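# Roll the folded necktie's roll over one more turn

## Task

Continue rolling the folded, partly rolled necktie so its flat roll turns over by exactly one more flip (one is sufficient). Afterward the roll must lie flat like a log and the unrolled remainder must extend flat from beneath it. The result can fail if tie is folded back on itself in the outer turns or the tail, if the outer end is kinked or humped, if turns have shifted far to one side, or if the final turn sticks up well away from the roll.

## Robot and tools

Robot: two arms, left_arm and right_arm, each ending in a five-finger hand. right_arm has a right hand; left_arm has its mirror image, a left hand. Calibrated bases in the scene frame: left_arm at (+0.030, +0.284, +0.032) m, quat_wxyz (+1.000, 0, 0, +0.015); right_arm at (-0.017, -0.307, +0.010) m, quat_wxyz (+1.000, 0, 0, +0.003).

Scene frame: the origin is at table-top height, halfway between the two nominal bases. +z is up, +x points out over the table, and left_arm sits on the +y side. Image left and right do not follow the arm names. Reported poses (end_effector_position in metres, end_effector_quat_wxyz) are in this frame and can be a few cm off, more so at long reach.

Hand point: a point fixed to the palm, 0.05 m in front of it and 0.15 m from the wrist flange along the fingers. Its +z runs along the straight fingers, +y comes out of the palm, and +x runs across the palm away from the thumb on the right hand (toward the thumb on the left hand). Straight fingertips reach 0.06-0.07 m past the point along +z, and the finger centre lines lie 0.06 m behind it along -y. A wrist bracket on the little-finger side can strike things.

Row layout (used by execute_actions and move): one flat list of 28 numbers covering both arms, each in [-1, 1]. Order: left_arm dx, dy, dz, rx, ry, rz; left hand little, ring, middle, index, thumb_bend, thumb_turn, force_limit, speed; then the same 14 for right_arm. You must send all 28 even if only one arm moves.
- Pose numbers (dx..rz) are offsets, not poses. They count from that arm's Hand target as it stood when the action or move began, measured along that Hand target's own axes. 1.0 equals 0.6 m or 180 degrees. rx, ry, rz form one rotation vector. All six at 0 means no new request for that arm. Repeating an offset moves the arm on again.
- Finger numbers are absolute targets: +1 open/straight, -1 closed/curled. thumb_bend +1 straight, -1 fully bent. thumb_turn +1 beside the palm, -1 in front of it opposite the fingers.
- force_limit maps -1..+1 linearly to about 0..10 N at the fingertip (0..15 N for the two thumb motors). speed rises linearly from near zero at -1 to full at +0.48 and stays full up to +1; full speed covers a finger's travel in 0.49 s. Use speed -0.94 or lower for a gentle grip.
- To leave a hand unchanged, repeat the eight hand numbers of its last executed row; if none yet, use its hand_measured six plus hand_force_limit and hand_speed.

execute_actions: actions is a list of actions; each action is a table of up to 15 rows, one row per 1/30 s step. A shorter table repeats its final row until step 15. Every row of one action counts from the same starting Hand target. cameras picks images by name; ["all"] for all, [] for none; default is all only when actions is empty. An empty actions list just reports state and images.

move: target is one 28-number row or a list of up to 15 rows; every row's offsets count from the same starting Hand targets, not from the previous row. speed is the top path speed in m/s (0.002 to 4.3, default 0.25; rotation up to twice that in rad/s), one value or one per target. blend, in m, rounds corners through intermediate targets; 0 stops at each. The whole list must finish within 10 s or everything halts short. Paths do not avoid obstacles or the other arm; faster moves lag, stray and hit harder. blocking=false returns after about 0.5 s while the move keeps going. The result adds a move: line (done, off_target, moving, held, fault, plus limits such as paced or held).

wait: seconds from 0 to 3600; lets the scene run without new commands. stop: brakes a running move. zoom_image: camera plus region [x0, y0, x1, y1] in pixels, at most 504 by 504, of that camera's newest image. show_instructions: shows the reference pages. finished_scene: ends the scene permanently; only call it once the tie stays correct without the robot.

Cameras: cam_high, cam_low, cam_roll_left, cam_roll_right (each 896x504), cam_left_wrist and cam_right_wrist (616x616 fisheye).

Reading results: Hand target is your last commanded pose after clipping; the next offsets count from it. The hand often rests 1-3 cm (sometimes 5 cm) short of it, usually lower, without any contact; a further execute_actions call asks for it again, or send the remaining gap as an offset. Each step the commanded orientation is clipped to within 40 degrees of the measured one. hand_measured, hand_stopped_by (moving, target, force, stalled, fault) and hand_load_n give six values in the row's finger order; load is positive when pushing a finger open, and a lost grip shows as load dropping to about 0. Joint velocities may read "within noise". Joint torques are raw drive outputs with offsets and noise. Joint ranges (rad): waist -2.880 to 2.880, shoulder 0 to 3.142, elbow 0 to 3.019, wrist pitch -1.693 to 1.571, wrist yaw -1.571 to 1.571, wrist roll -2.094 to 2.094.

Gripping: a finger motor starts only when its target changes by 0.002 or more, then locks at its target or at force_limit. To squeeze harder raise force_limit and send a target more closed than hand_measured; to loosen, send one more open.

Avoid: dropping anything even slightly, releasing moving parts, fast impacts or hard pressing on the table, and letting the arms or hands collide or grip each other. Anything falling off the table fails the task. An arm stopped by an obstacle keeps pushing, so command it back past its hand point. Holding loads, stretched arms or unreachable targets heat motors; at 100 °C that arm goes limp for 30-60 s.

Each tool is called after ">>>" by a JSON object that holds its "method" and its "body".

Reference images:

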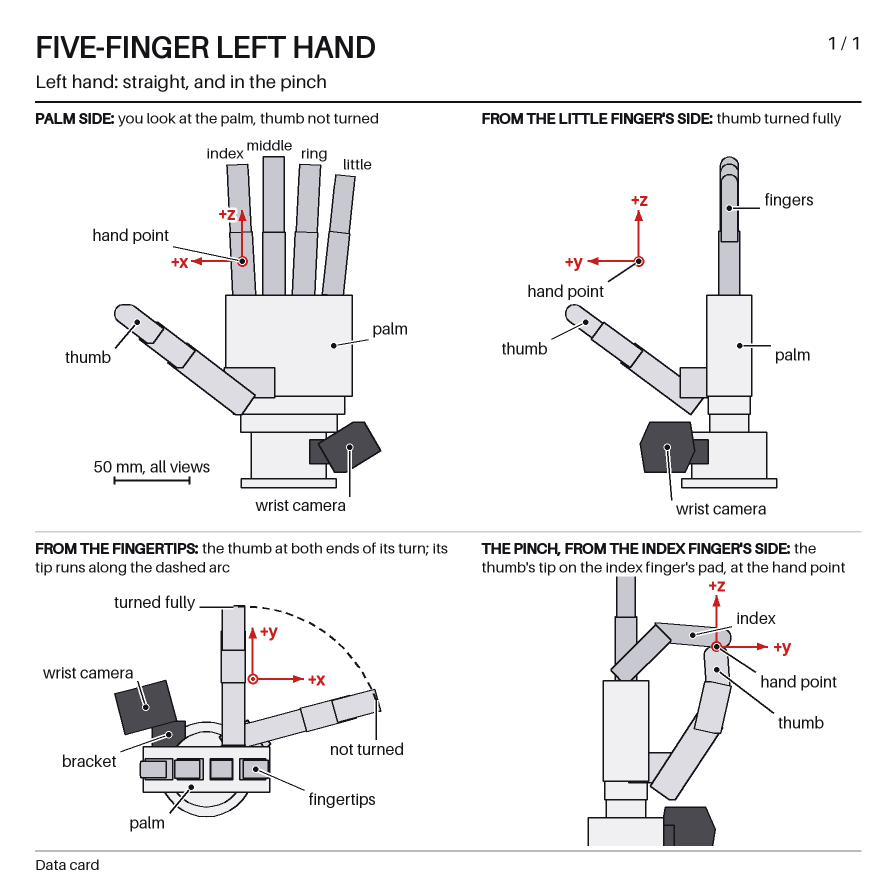

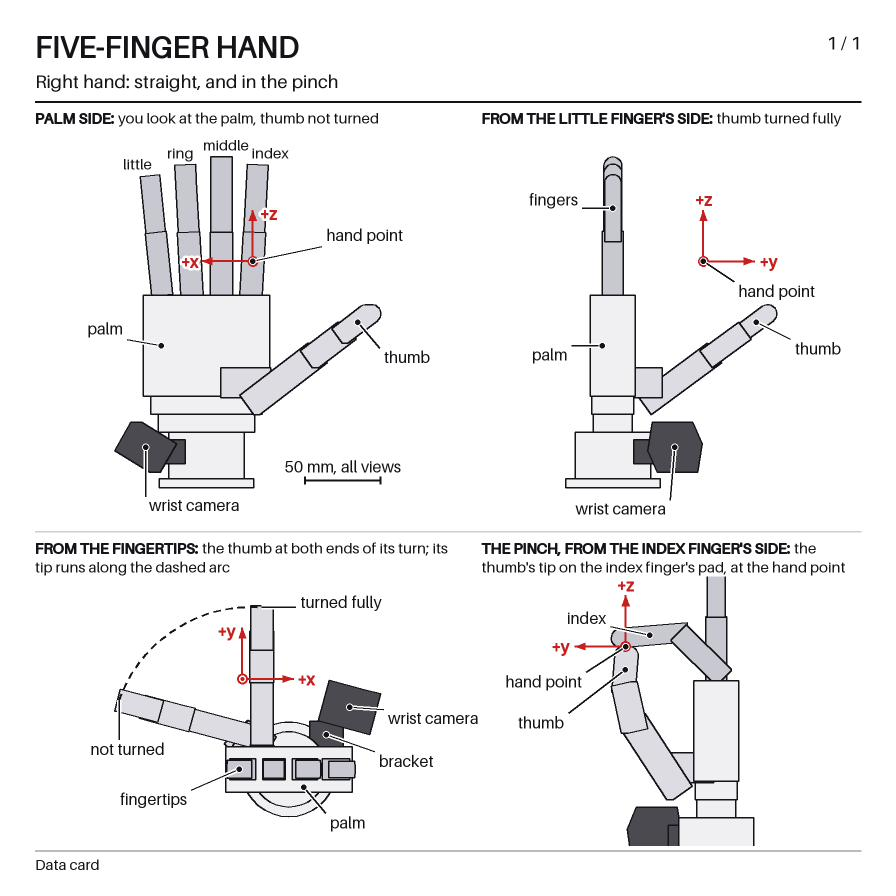

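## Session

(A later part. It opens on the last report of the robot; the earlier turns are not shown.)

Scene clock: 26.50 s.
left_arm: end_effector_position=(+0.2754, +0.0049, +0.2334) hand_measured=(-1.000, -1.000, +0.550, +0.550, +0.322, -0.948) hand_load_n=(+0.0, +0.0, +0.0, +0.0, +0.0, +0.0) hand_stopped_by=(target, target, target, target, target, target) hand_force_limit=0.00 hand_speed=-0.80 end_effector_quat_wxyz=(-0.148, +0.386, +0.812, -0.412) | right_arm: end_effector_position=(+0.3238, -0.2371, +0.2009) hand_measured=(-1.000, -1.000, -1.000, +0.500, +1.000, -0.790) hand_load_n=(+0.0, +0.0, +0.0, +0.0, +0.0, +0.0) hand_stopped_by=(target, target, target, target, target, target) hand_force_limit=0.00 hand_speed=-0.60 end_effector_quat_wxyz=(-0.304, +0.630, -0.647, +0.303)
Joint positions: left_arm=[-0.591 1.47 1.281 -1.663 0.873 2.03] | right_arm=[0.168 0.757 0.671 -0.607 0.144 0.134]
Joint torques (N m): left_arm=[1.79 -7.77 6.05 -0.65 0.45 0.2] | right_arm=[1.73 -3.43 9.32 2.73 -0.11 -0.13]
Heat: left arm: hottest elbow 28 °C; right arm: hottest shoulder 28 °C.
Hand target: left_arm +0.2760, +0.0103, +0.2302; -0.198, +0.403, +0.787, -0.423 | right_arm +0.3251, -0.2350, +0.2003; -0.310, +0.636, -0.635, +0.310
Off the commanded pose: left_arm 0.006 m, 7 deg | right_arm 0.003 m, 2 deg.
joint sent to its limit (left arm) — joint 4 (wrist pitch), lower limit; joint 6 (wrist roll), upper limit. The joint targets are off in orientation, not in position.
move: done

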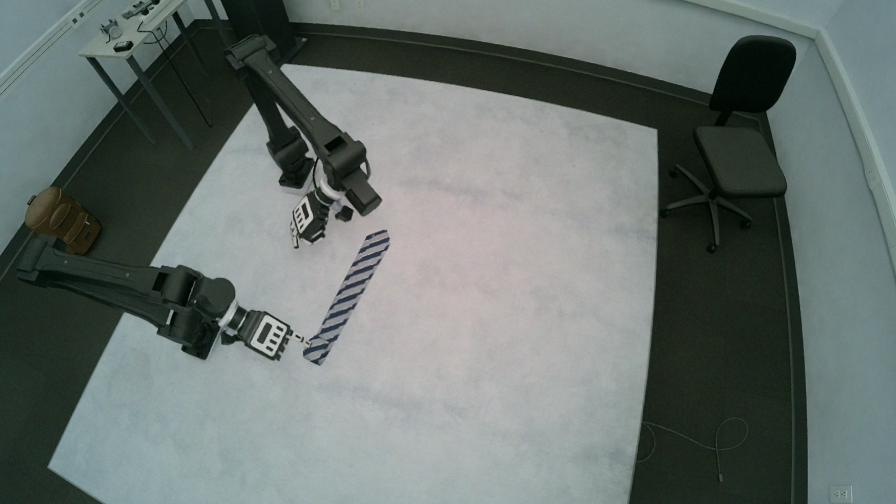

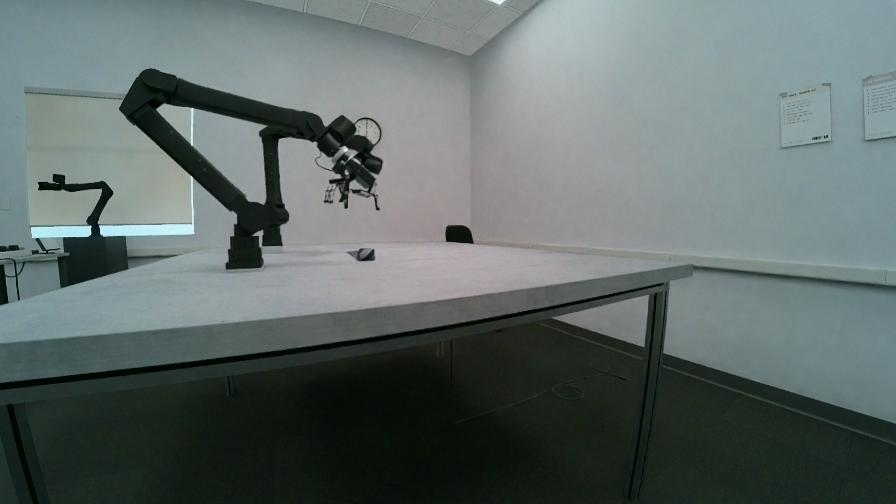

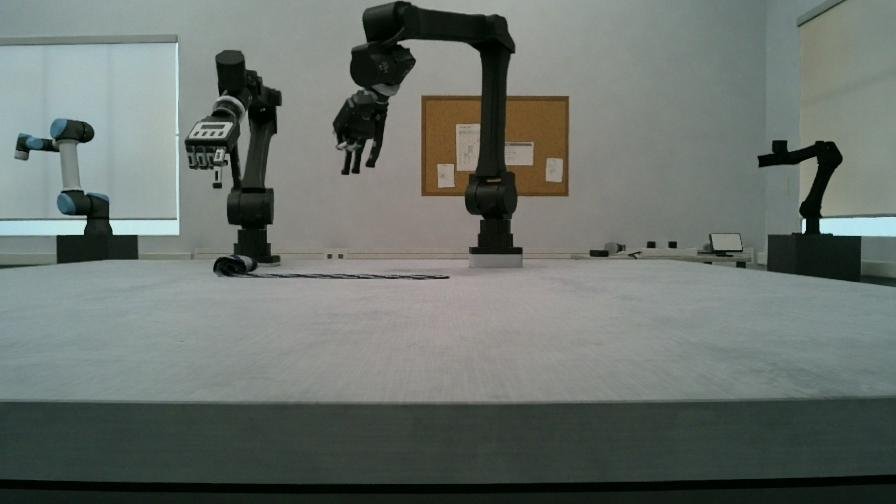

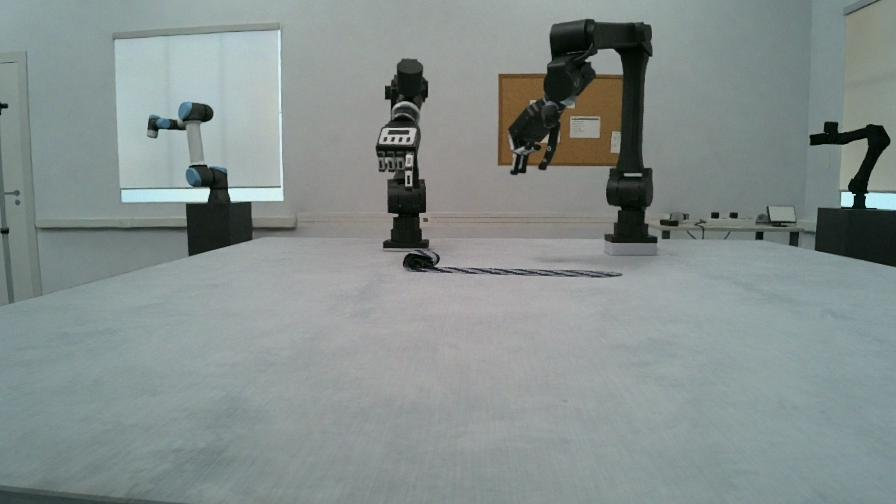

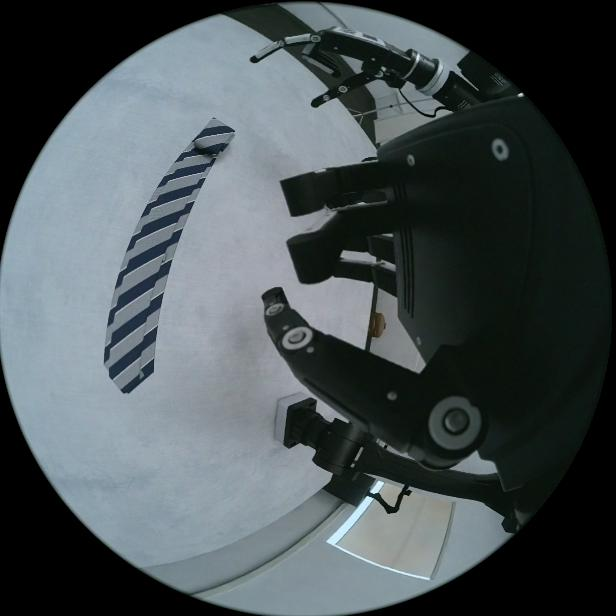

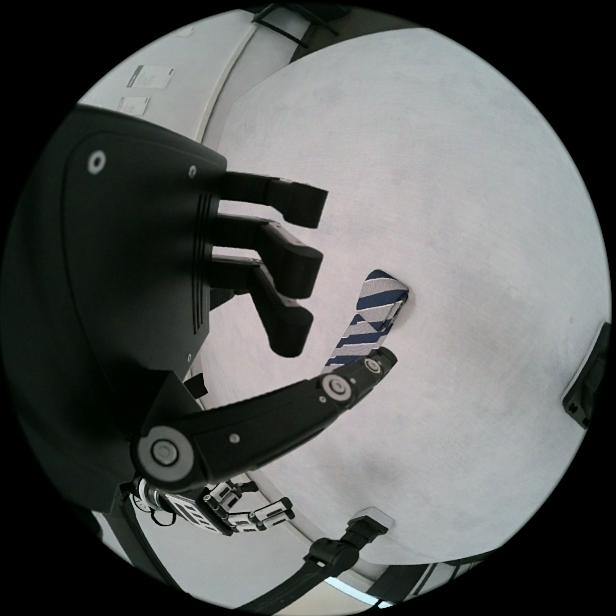

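>>> {"method": "move", "body": {"target": [0.2278, -0.0128, -0.1408, -0.0201, -0.6407, -0.4733, -1, -1, 0.55, 0.55, 0.322, -0.948, 0, -0.8, 0, 0.0884, 0.1305, 0, 0, 0, -1, -1, -1, 0.5, 1, -0.79, 0, -0.6], "speed": 0.25, "cameras": ["all"]}}

>>> {"method": "zoom_image", "body": {"camera": "cam_low", "region": [325, 190, 405, 270]}}

>>> {"method": "zoom_image", "body": {"camera": "cam_roll_left", "region": [170, 170, 290, 290]}}

>>> {"method": "zoom_image", "body": {"camera": "cam_right_wrist", "region": [260, 220, 420, 380]}}

Scene clock: 35.47 s.
left_arm: end_effector_position=(+0.2435, +0.1655, +0.2605) hand_measured=(-1.000, -1.000, +0.550, +0.550, +0.322, -0.948) hand_load_n=(+0.0, +0.5, +0.0, +0.0, +0.0, +0.0) hand_stopped_by=(target, target, target, target, target, target) hand_force_limit=0.00 hand_speed=-0.80 end_effector_quat_wxyz=(-0.309, +0.636, -0.642, +0.297) | right_arm: end_effector_position=(+0.3523, -0.2308, +0.1158) hand_measured=(-1.000, -1.000, -1.000, +0.500, +1.000, -0.790) hand_load_n=(+0.0, +0.0, +0.0, +0.0, +0.0, +0.0) hand_stopped_by=(target, target, target, target, target, target) hand_force_limit=0.00 hand_speed=-0.60 end_effector_quat_wxyz=(-0.312, +0.633, -0.640, +0.304)
Joint positions: left_arm=[-0.76 0.472 0.713 -1.08 -0.553 -0.506] | right_arm=[0.165 0.933 0.512 -0.254 0.127 0.12]
Joint torques (N m): left_arm=[-0.32 3.55 10.81 0.83 -0.52 -0.02] | right_arm=[0.21 -3.43 8.61 2.76 -0.13 -0.14]
Heat: left arm: hottest elbow 29 °C; right arm: hottest elbow 29 °C.
Hand target: left_arm +0.2461, +0.1601, +0.2802; -0.310, +0.636, -0.636, +0.310 | right_arm +0.3540, -0.2351, +0.1101; -0.310, +0.636, -0.635, +0.310
Off the commanded pose: left_arm 0.021 m, 2 deg | right_arm 0.007 m, 1 deg.
move: off_target (left_arm)

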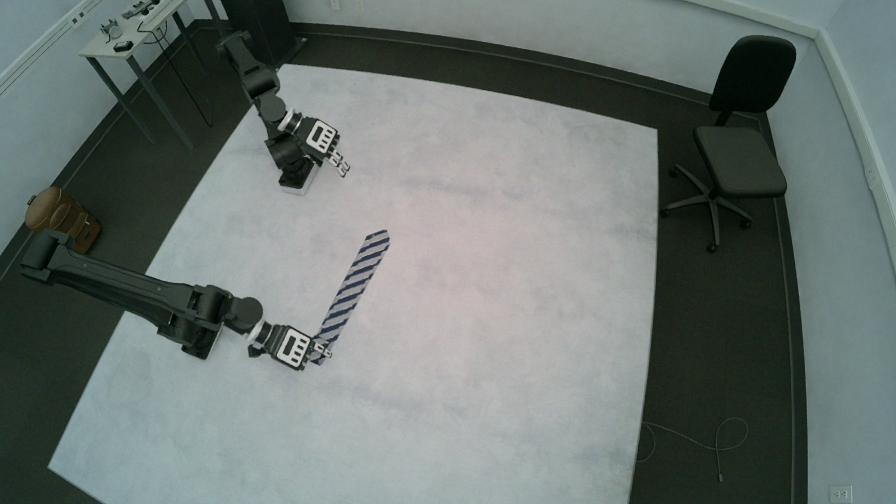

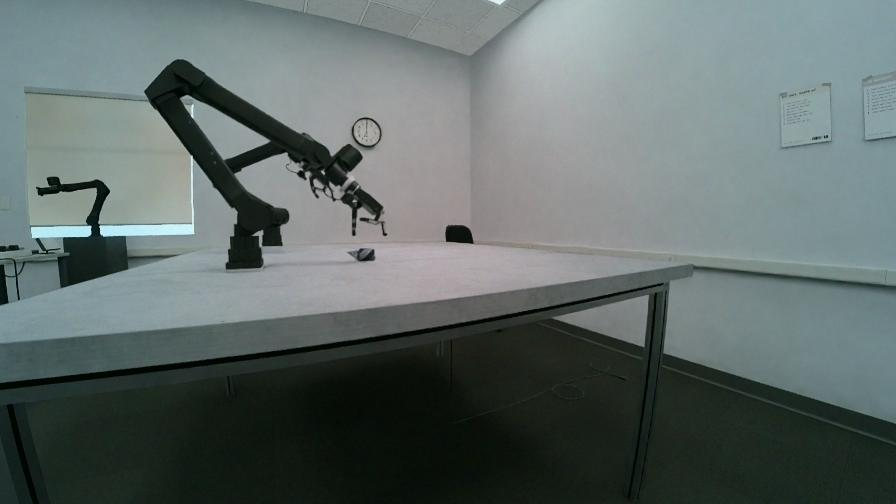

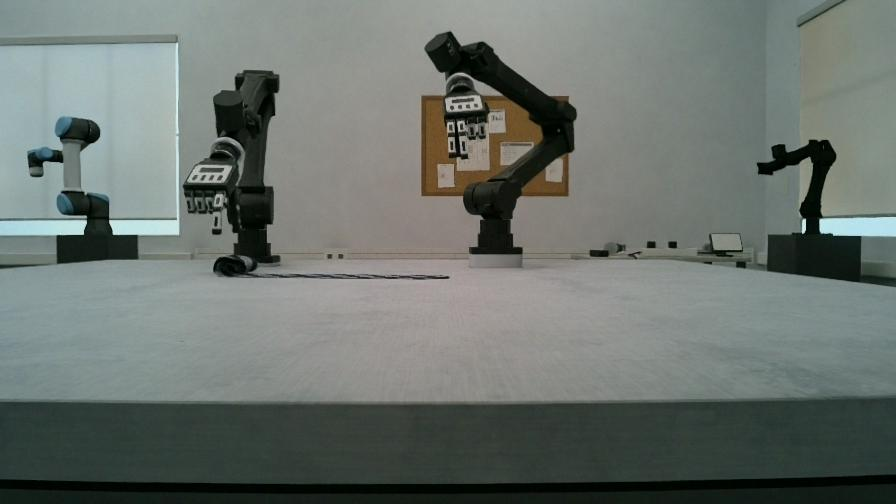

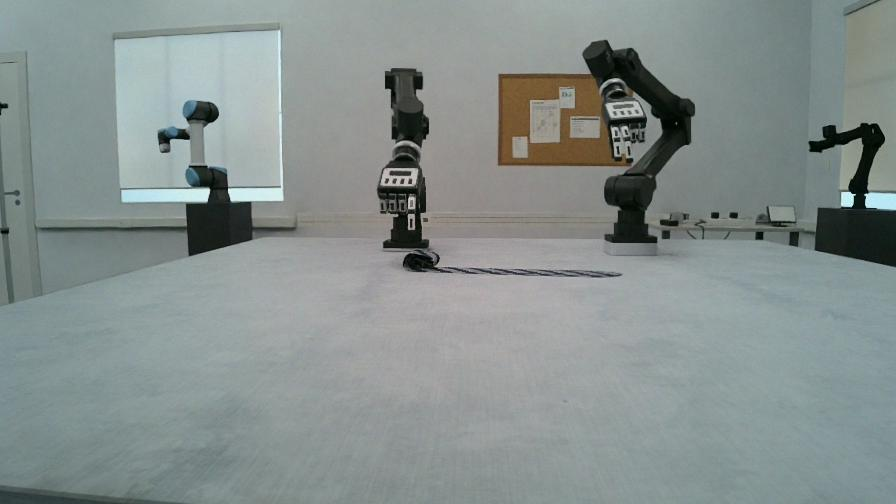

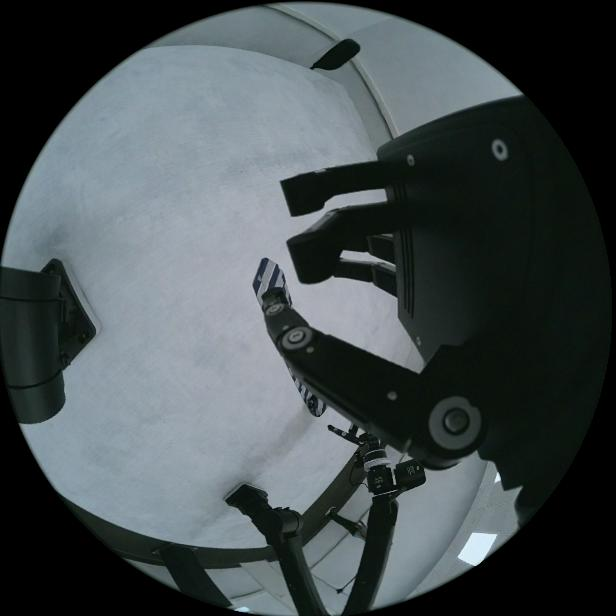

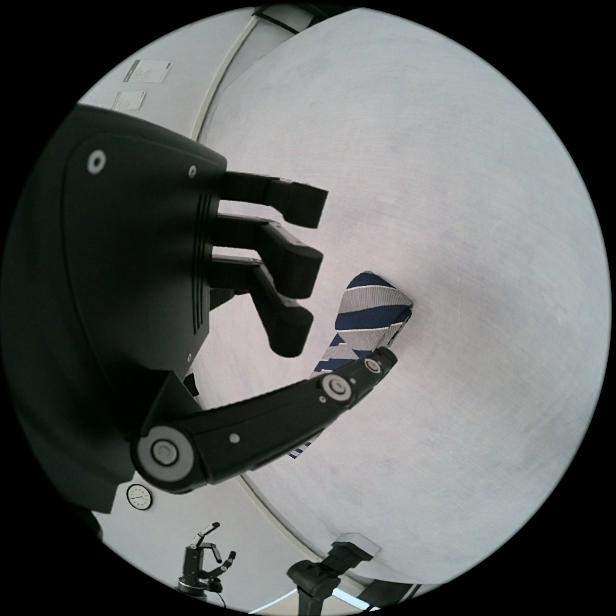

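Scaled by 6.300 from the camera's image (finer frame: 1280x720).

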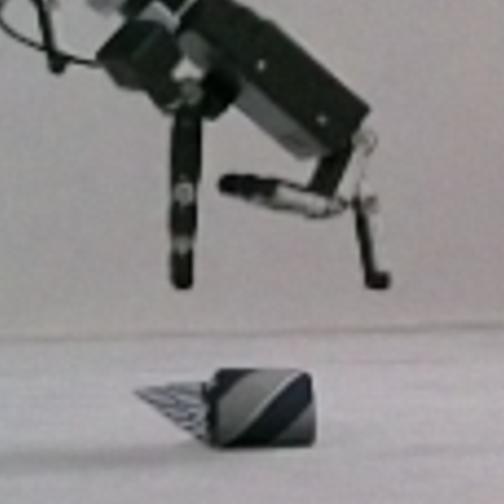

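Scaled by 4.200 from the camera's image (finer frame: 1280x720).

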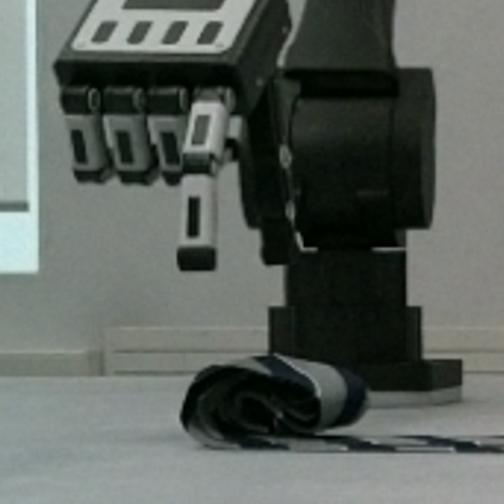

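Scaled by 3.150 from the camera's image (finer frame: 880x880).

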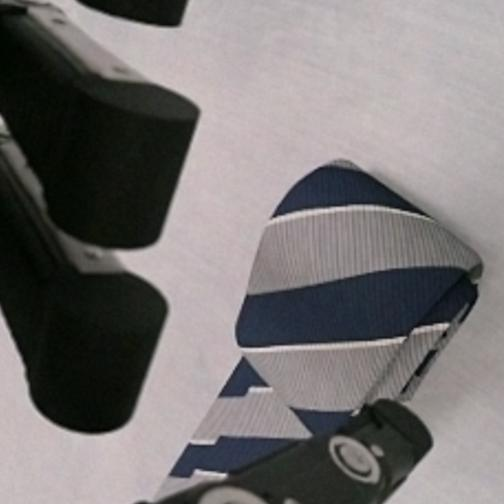

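>>> {"method": "move", "body": {"target": [0, 0, 0, 0, 0, 0, -1, -1, 0.55, 0.55, 0.322, -0.948, 0, -0.8, 0.005, 0.05, 0.058, 0, 0, 0, -1, -1, -1, 0.5, 1, -0.79, 0, -0.6], "speed": 0.1, "cameras": ["cam_low", "cam_roll_left", "cam_right_wrist", "cam_high"]}}

>>> {"method": "zoom_image", "body": {"camera": "cam_low", "region": [325, 190, 405, 270]}}

>>> {"method": "zoom_image", "body": {"camera": "cam_roll_left", "region": [170, 170, 290, 290]}}

>>> {"method": "zoom_image", "body": {"camera": "cam_right_wrist", "region": [260, 220, 420, 380]}}

Scene clock: 38.17 s.
left_arm: end_effector_position=(+0.2435, +0.1654, +0.2605) hand_measured=(-1.000, -1.000, +0.550, +0.550, +0.322, -0.948) hand_load_n=(+0.0, +0.0, +0.0, +0.0, +0.0, +0.0) hand_stopped_by=(target, target, target, target, target, target) hand_force_limit=0.00 hand_speed=-0.80 end_effector_quat_wxyz=(-0.309, +0.637, -0.641, +0.297) | right_arm: end_effector_position=(+0.3610, -0.2330, +0.0684) hand_measured=(-1.000, -1.000, -1.000, +0.500, +1.000, -0.790) hand_load_n=(+0.0, +0.0, +0.0, +0.0, +0.0, +0.0) hand_stopped_by=(target, target, target, target, target, target) hand_force_limit=0.00 hand_speed=-0.60 end_effector_quat_wxyz=(-0.311, +0.634, -0.640, +0.302)
Joint positions: left_arm=[-0.76 0.472 0.713 -1.08 -0.553 -0.507] | right_arm=[0.15 1.066 0.445 -0.058 0.114 0.111]
Joint torques (N m): left_arm=[-0.38 3.43 10.81 0.81 -0.52 -0.06] | right_arm=[0.21 -4.42 7.88 2.76 -0.13 -0.14]
Heat: left arm: hottest elbow 29 °C; right arm: hottest elbow 29 °C.
Hand target: left_arm +0.2461, +0.1602, +0.2802; -0.310, +0.636, -0.636, +0.310 | right_arm +0.3630, -0.2382, +0.0651; -0.310, +0.636, -0.635, +0.310
Off the commanded pose: left_arm 0.020 m, 2 deg | right_arm 0.006 m, 1 deg.
move: done
Images, in order (width x height): cam_high 896x504, cam_low 896x504, cam_roll_left 896x504, cam_right_wrist 616x616.

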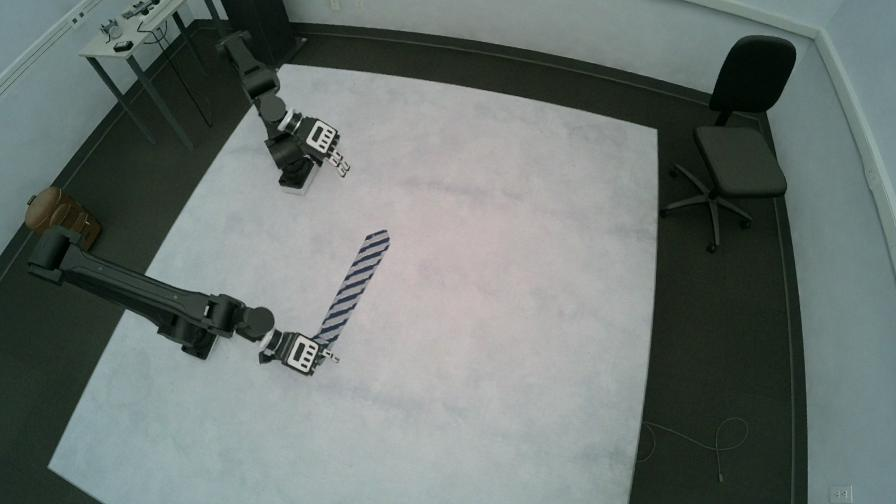

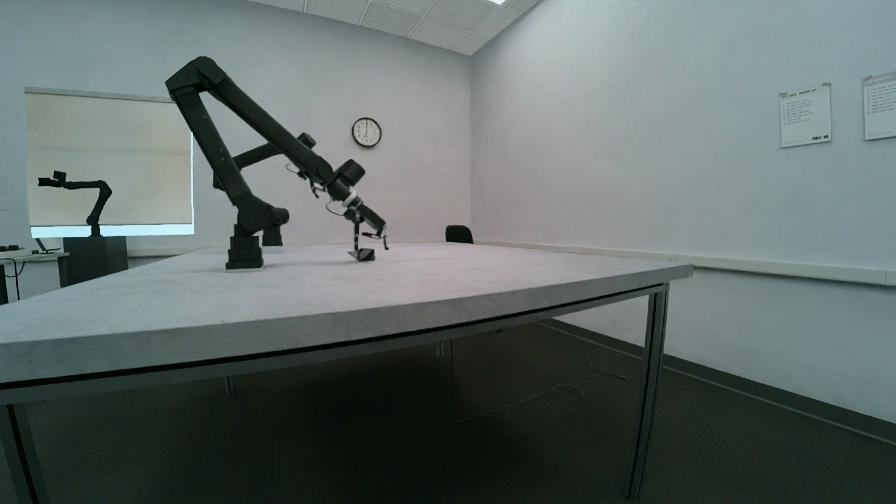

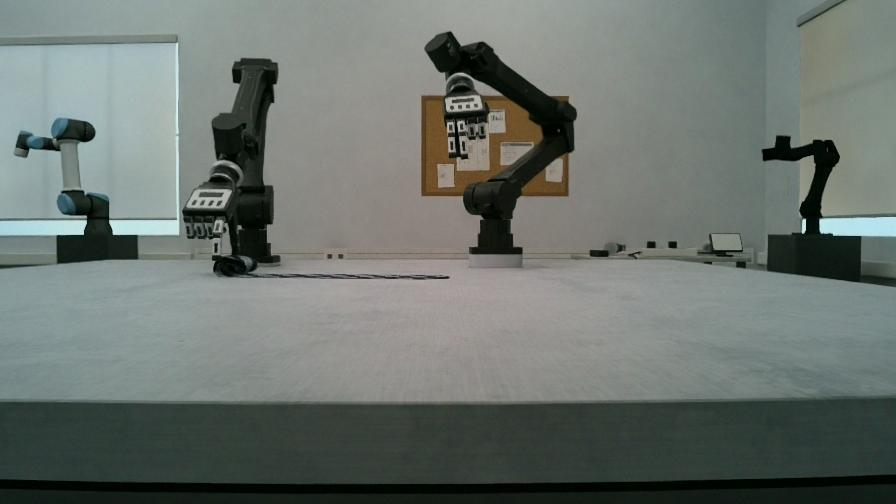

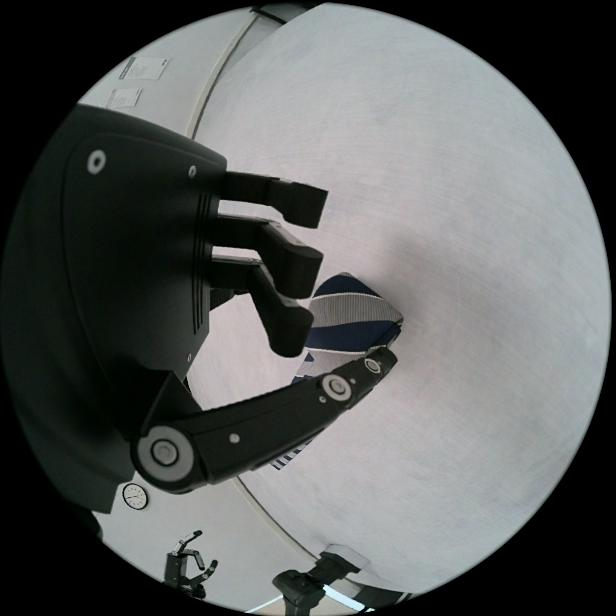

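Scaled by 6.300 from the camera's image (finer frame: 1280x720).

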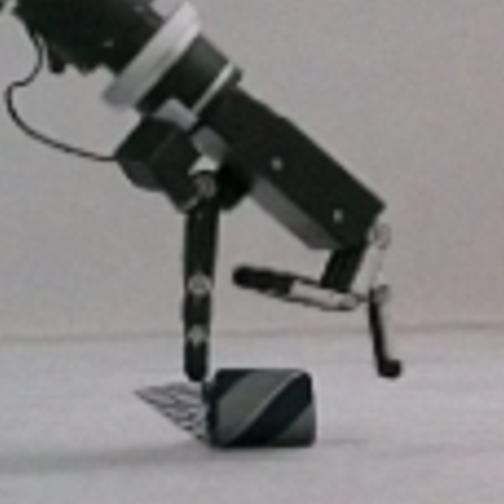

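Scaled by 4.200 from the camera's image (finer frame: 1280x720).

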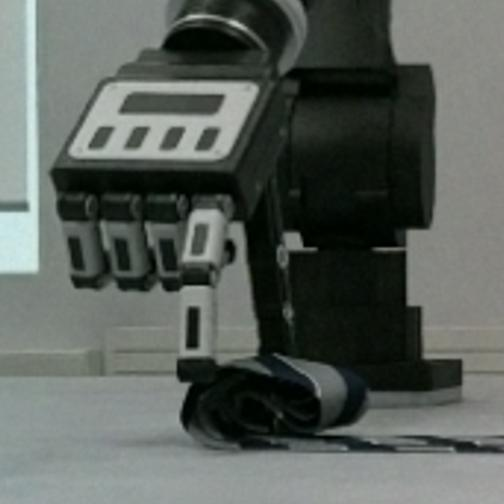

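Scaled by 3.150 from the camera's image (finer frame: 880x880).

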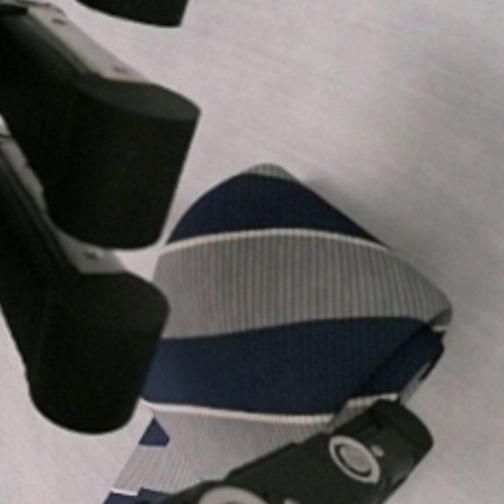

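>>> {"method": "move", "body": {"target": [0, 0, 0, 0, 0, 0, -1, -1, 0.55, 0.55, 0.322, -0.948, 0, -0.8, 0.0067, 0.0268, 0.0253, 0, 0, 0, -1, -1, -1, 0.5, 1, -0.79, 0, -0.6], "speed": 0.06, "cameras": ["cam_low", "cam_roll_left", "cam_right_wrist", "cam_roll_right"]}}

>>> {"method": "zoom_image", "body": {"camera": "cam_low", "region": [325, 190, 405, 270]}}

>>> {"method": "zoom_image", "body": {"camera": "cam_roll_left", "region": [170, 170, 290, 290]}}

>>> {"method": "zoom_image", "body": {"camera": "cam_right_wrist", "region": [260, 220, 420, 380]}}

Scene clock: 40.00 s.
left_arm: end_effector_position=(+0.2435, +0.1654, +0.2605) hand_measured=(-1.000, -1.000, +0.550, +0.550, +0.322, -0.948) hand_load_n=(+0.0, +0.0, +0.0, +0.0, +0.0, +0.0) hand_stopped_by=(target, target, target, target, target, target) hand_force_limit=0.00 hand_speed=-0.80 end_effector_quat_wxyz=(-0.309, +0.637, -0.641, +0.297) | right_arm: end_effector_position=(+0.3663, -0.2375, +0.0511) hand_measured=(-1.000, -1.000, -1.000, +0.500, +1.000, -0.790) hand_load_n=(+0.0, +0.0, +0.0, +0.0, +0.0, -0.5) hand_stopped_by=(target, target, target, target, target, target) hand_force_limit=0.00 hand_speed=-0.60 end_effector_quat_wxyz=(-0.314, +0.635, -0.635, +0.308)
Joint positions: left_arm=[-0.76 0.472 0.713 -1.08 -0.553 -0.507] | right_arm=[0.133 1.128 0.419 0.043 0.102 0.089]
Joint torques (N m): left_arm=[-0.32 3.49 10.78 0.83 -0.52 -0.06] | right_arm=[0.26 -4.19 7.01 2.76 -0.15 -0.12]
Heat: left arm: hottest elbow 29 °C; right arm: hottest elbow 29 °C.
Hand target: left_arm +0.2461, +0.1602, +0.2802; -0.310, +0.636, -0.636, +0.310 | right_arm +0.3650, -0.2421, +0.0430; -0.310, +0.636, -0.635, +0.310
Off the commanded pose: left_arm 0.020 m, 2 deg | right_arm 0.009 m, 1 deg.
move: done
Images, in order (width x height): cam_low 896x504, cam_roll_left 896x504, cam_roll_right 896x504, cam_right_wrist 616x616.

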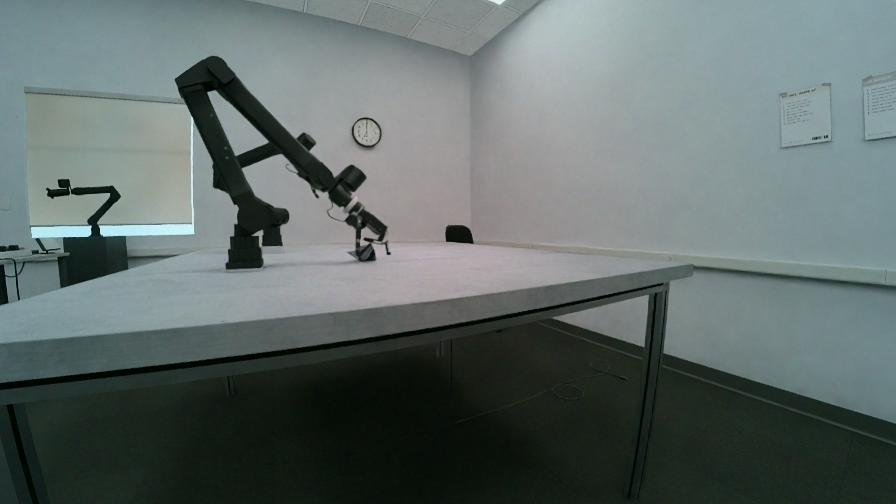

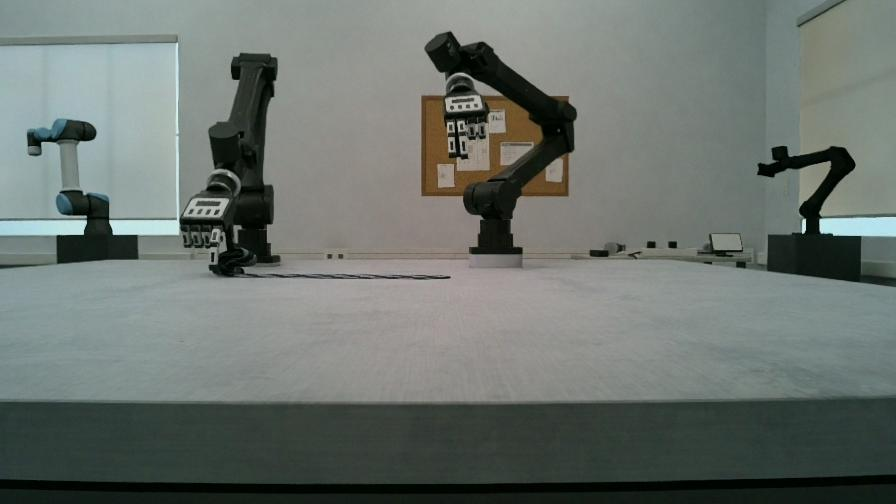

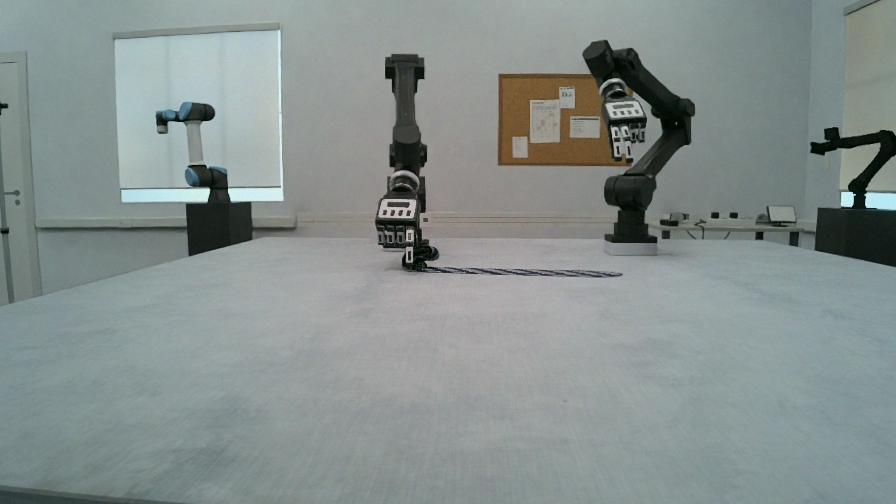

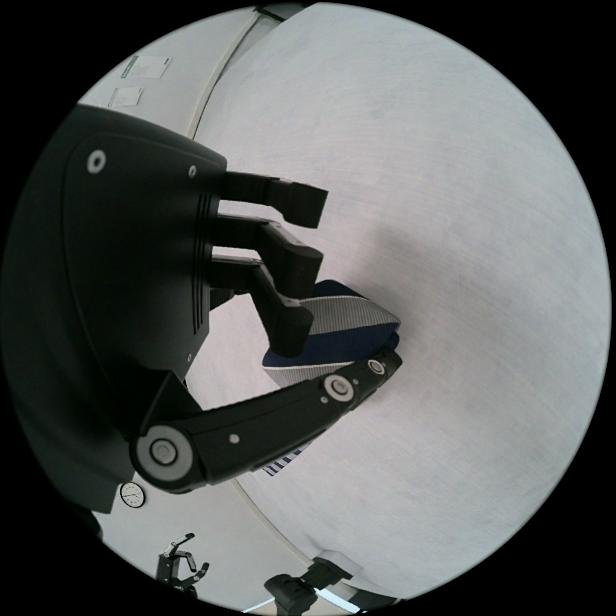

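Scaled by 6.300 from the camera's image (finer frame: 1280x720).

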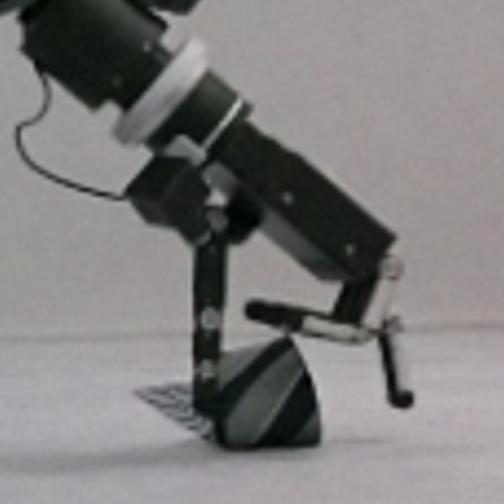

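Scaled by 4.200 from the camera's image (finer frame: 1280x720).

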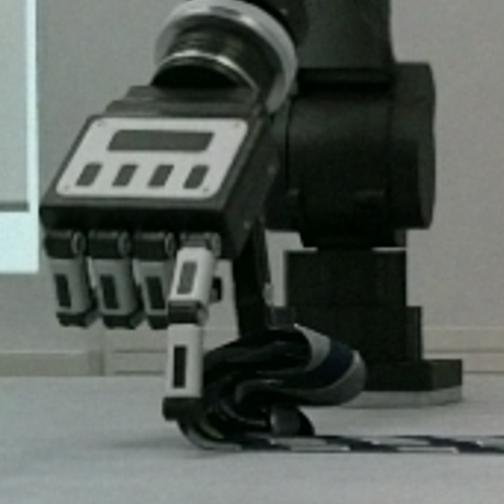

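Scaled by 3.150 from the camera's image (finer frame: 880x880).

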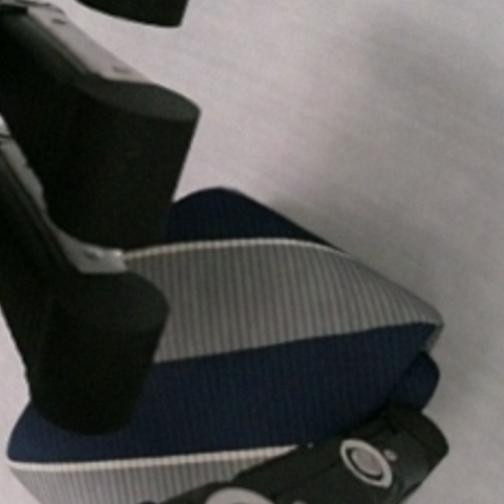

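>>> {"method": "move", "body": {"target": [0, 0, 0, 0, 0, 0, -1, -1, 0.55, 0.55, 0.322, -0.948, 0, -0.8, 0, -0.035, -0.041, 0, 0, 0, -1, -1, -1, 0.5, 1, -0.79, 0, -0.6], "speed": 0.06, "cameras": ["cam_low", "cam_roll_left", "cam_right_wrist", "cam_high"]}}

>>> {"method": "zoom_image", "body": {"camera": "cam_low", "region": [325, 190, 405, 270]}}

>>> {"method": "zoom_image", "body": {"camera": "cam_roll_left", "region": [170, 170, 290, 290]}}

>>> {"method": "zoom_image", "body": {"camera": "cam_right_wrist", "region": [260, 220, 420, 380]}}

Scene clock: 41.53 s.
left_arm: end_effector_position=(+0.2435, +0.1654, +0.2605) hand_measured=(-1.000, -1.000, +0.550, +0.550, +0.322, -0.948) hand_load_n=(+0.0, +0.0, +0.0, +0.0, +0.0, +0.0) hand_stopped_by=(target, target, target, target, target, target) hand_force_limit=0.00 hand_speed=-0.80 end_effector_quat_wxyz=(-0.309, +0.637, -0.641, +0.297) | right_arm: end_effector_position=(+0.3512, -0.2391, +0.0651) hand_measured=(-1.000, -1.000, -1.000, +0.500, +1.000, -0.790) hand_load_n=(+0.0, +0.0, +0.0, +0.0, +0.0, +0.0) hand_stopped_by=(target, target, target, target, target, target) hand_force_limit=0.00 hand_speed=-0.60 end_effector_quat_wxyz=(-0.309, +0.635, -0.640, +0.302)
Joint positions: left_arm=[-0.76 0.472 0.713 -1.08 -0.553 -0.507] | right_arm=[0.133 1.037 0.419 -0.064 0.102 0.098]
Joint torques (N m): left_arm=[-0.38 3.55 10.8 0.84 -0.52 -0.06] | right_arm=[0.38 -5.13 10.15 1.21 -0.05 -0.1]
Heat: left arm: hottest elbow 29 °C; right arm: hottest elbow 29 °C.
Hand target: left_arm +0.2461, +0.1602, +0.2802; -0.310, +0.636, -0.636, +0.310 | right_arm +0.3586, -0.2421, +0.0747; -0.310, +0.636, -0.635, +0.310
Off the commanded pose: left_arm 0.020 m, 2 deg | right_arm 0.013 m, 1 deg.
move: off_target (right_arm)
Images, in order (width x height): cam_high 896x504, cam_low 896x504, cam_roll_left 896x504, cam_right_wrist 616x616.

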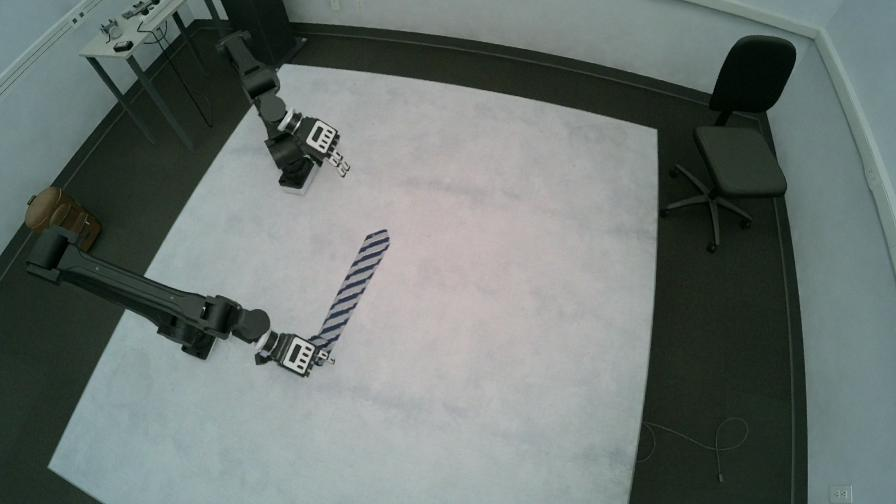

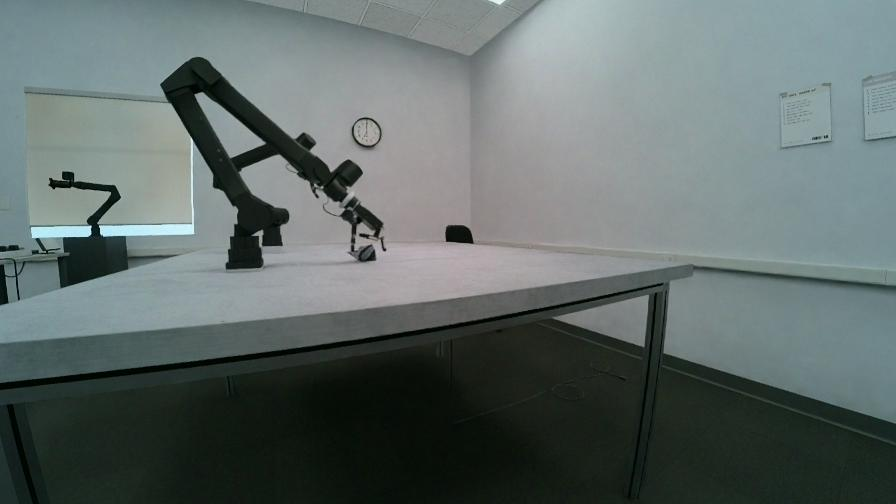

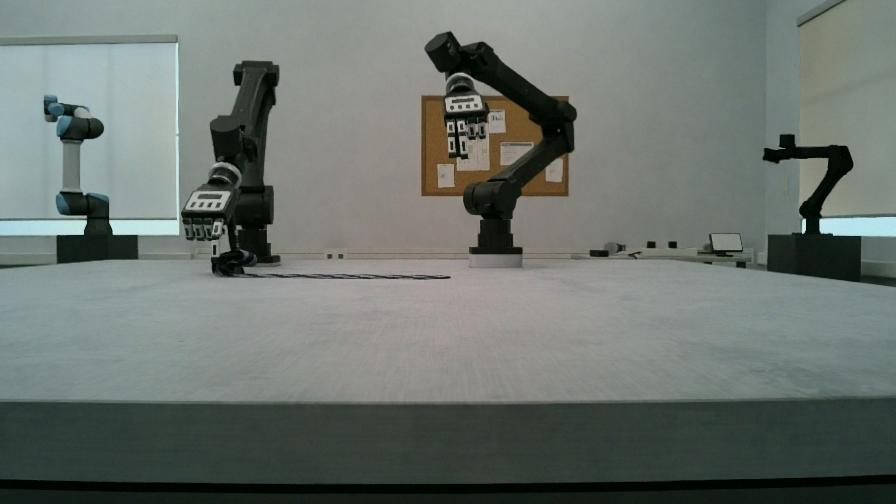

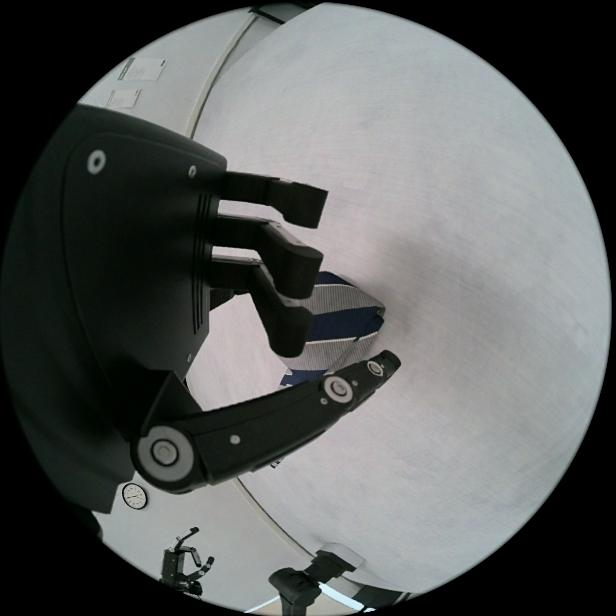

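Scaled by 6.300 from the camera's image (finer frame: 1280x720).

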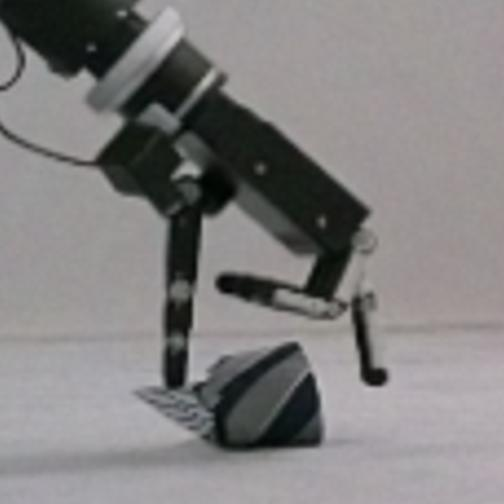

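Scaled by 4.200 from the camera's image (finer frame: 1280x720).

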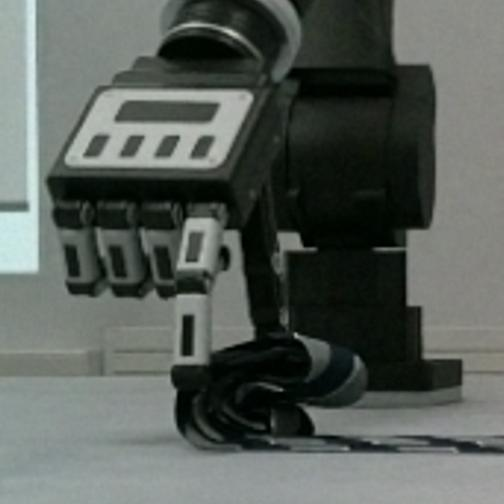

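Scaled by 3.150 from the camera's image (finer frame: 880x880).

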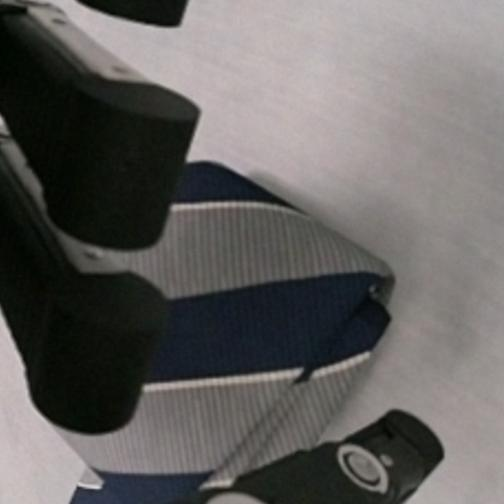

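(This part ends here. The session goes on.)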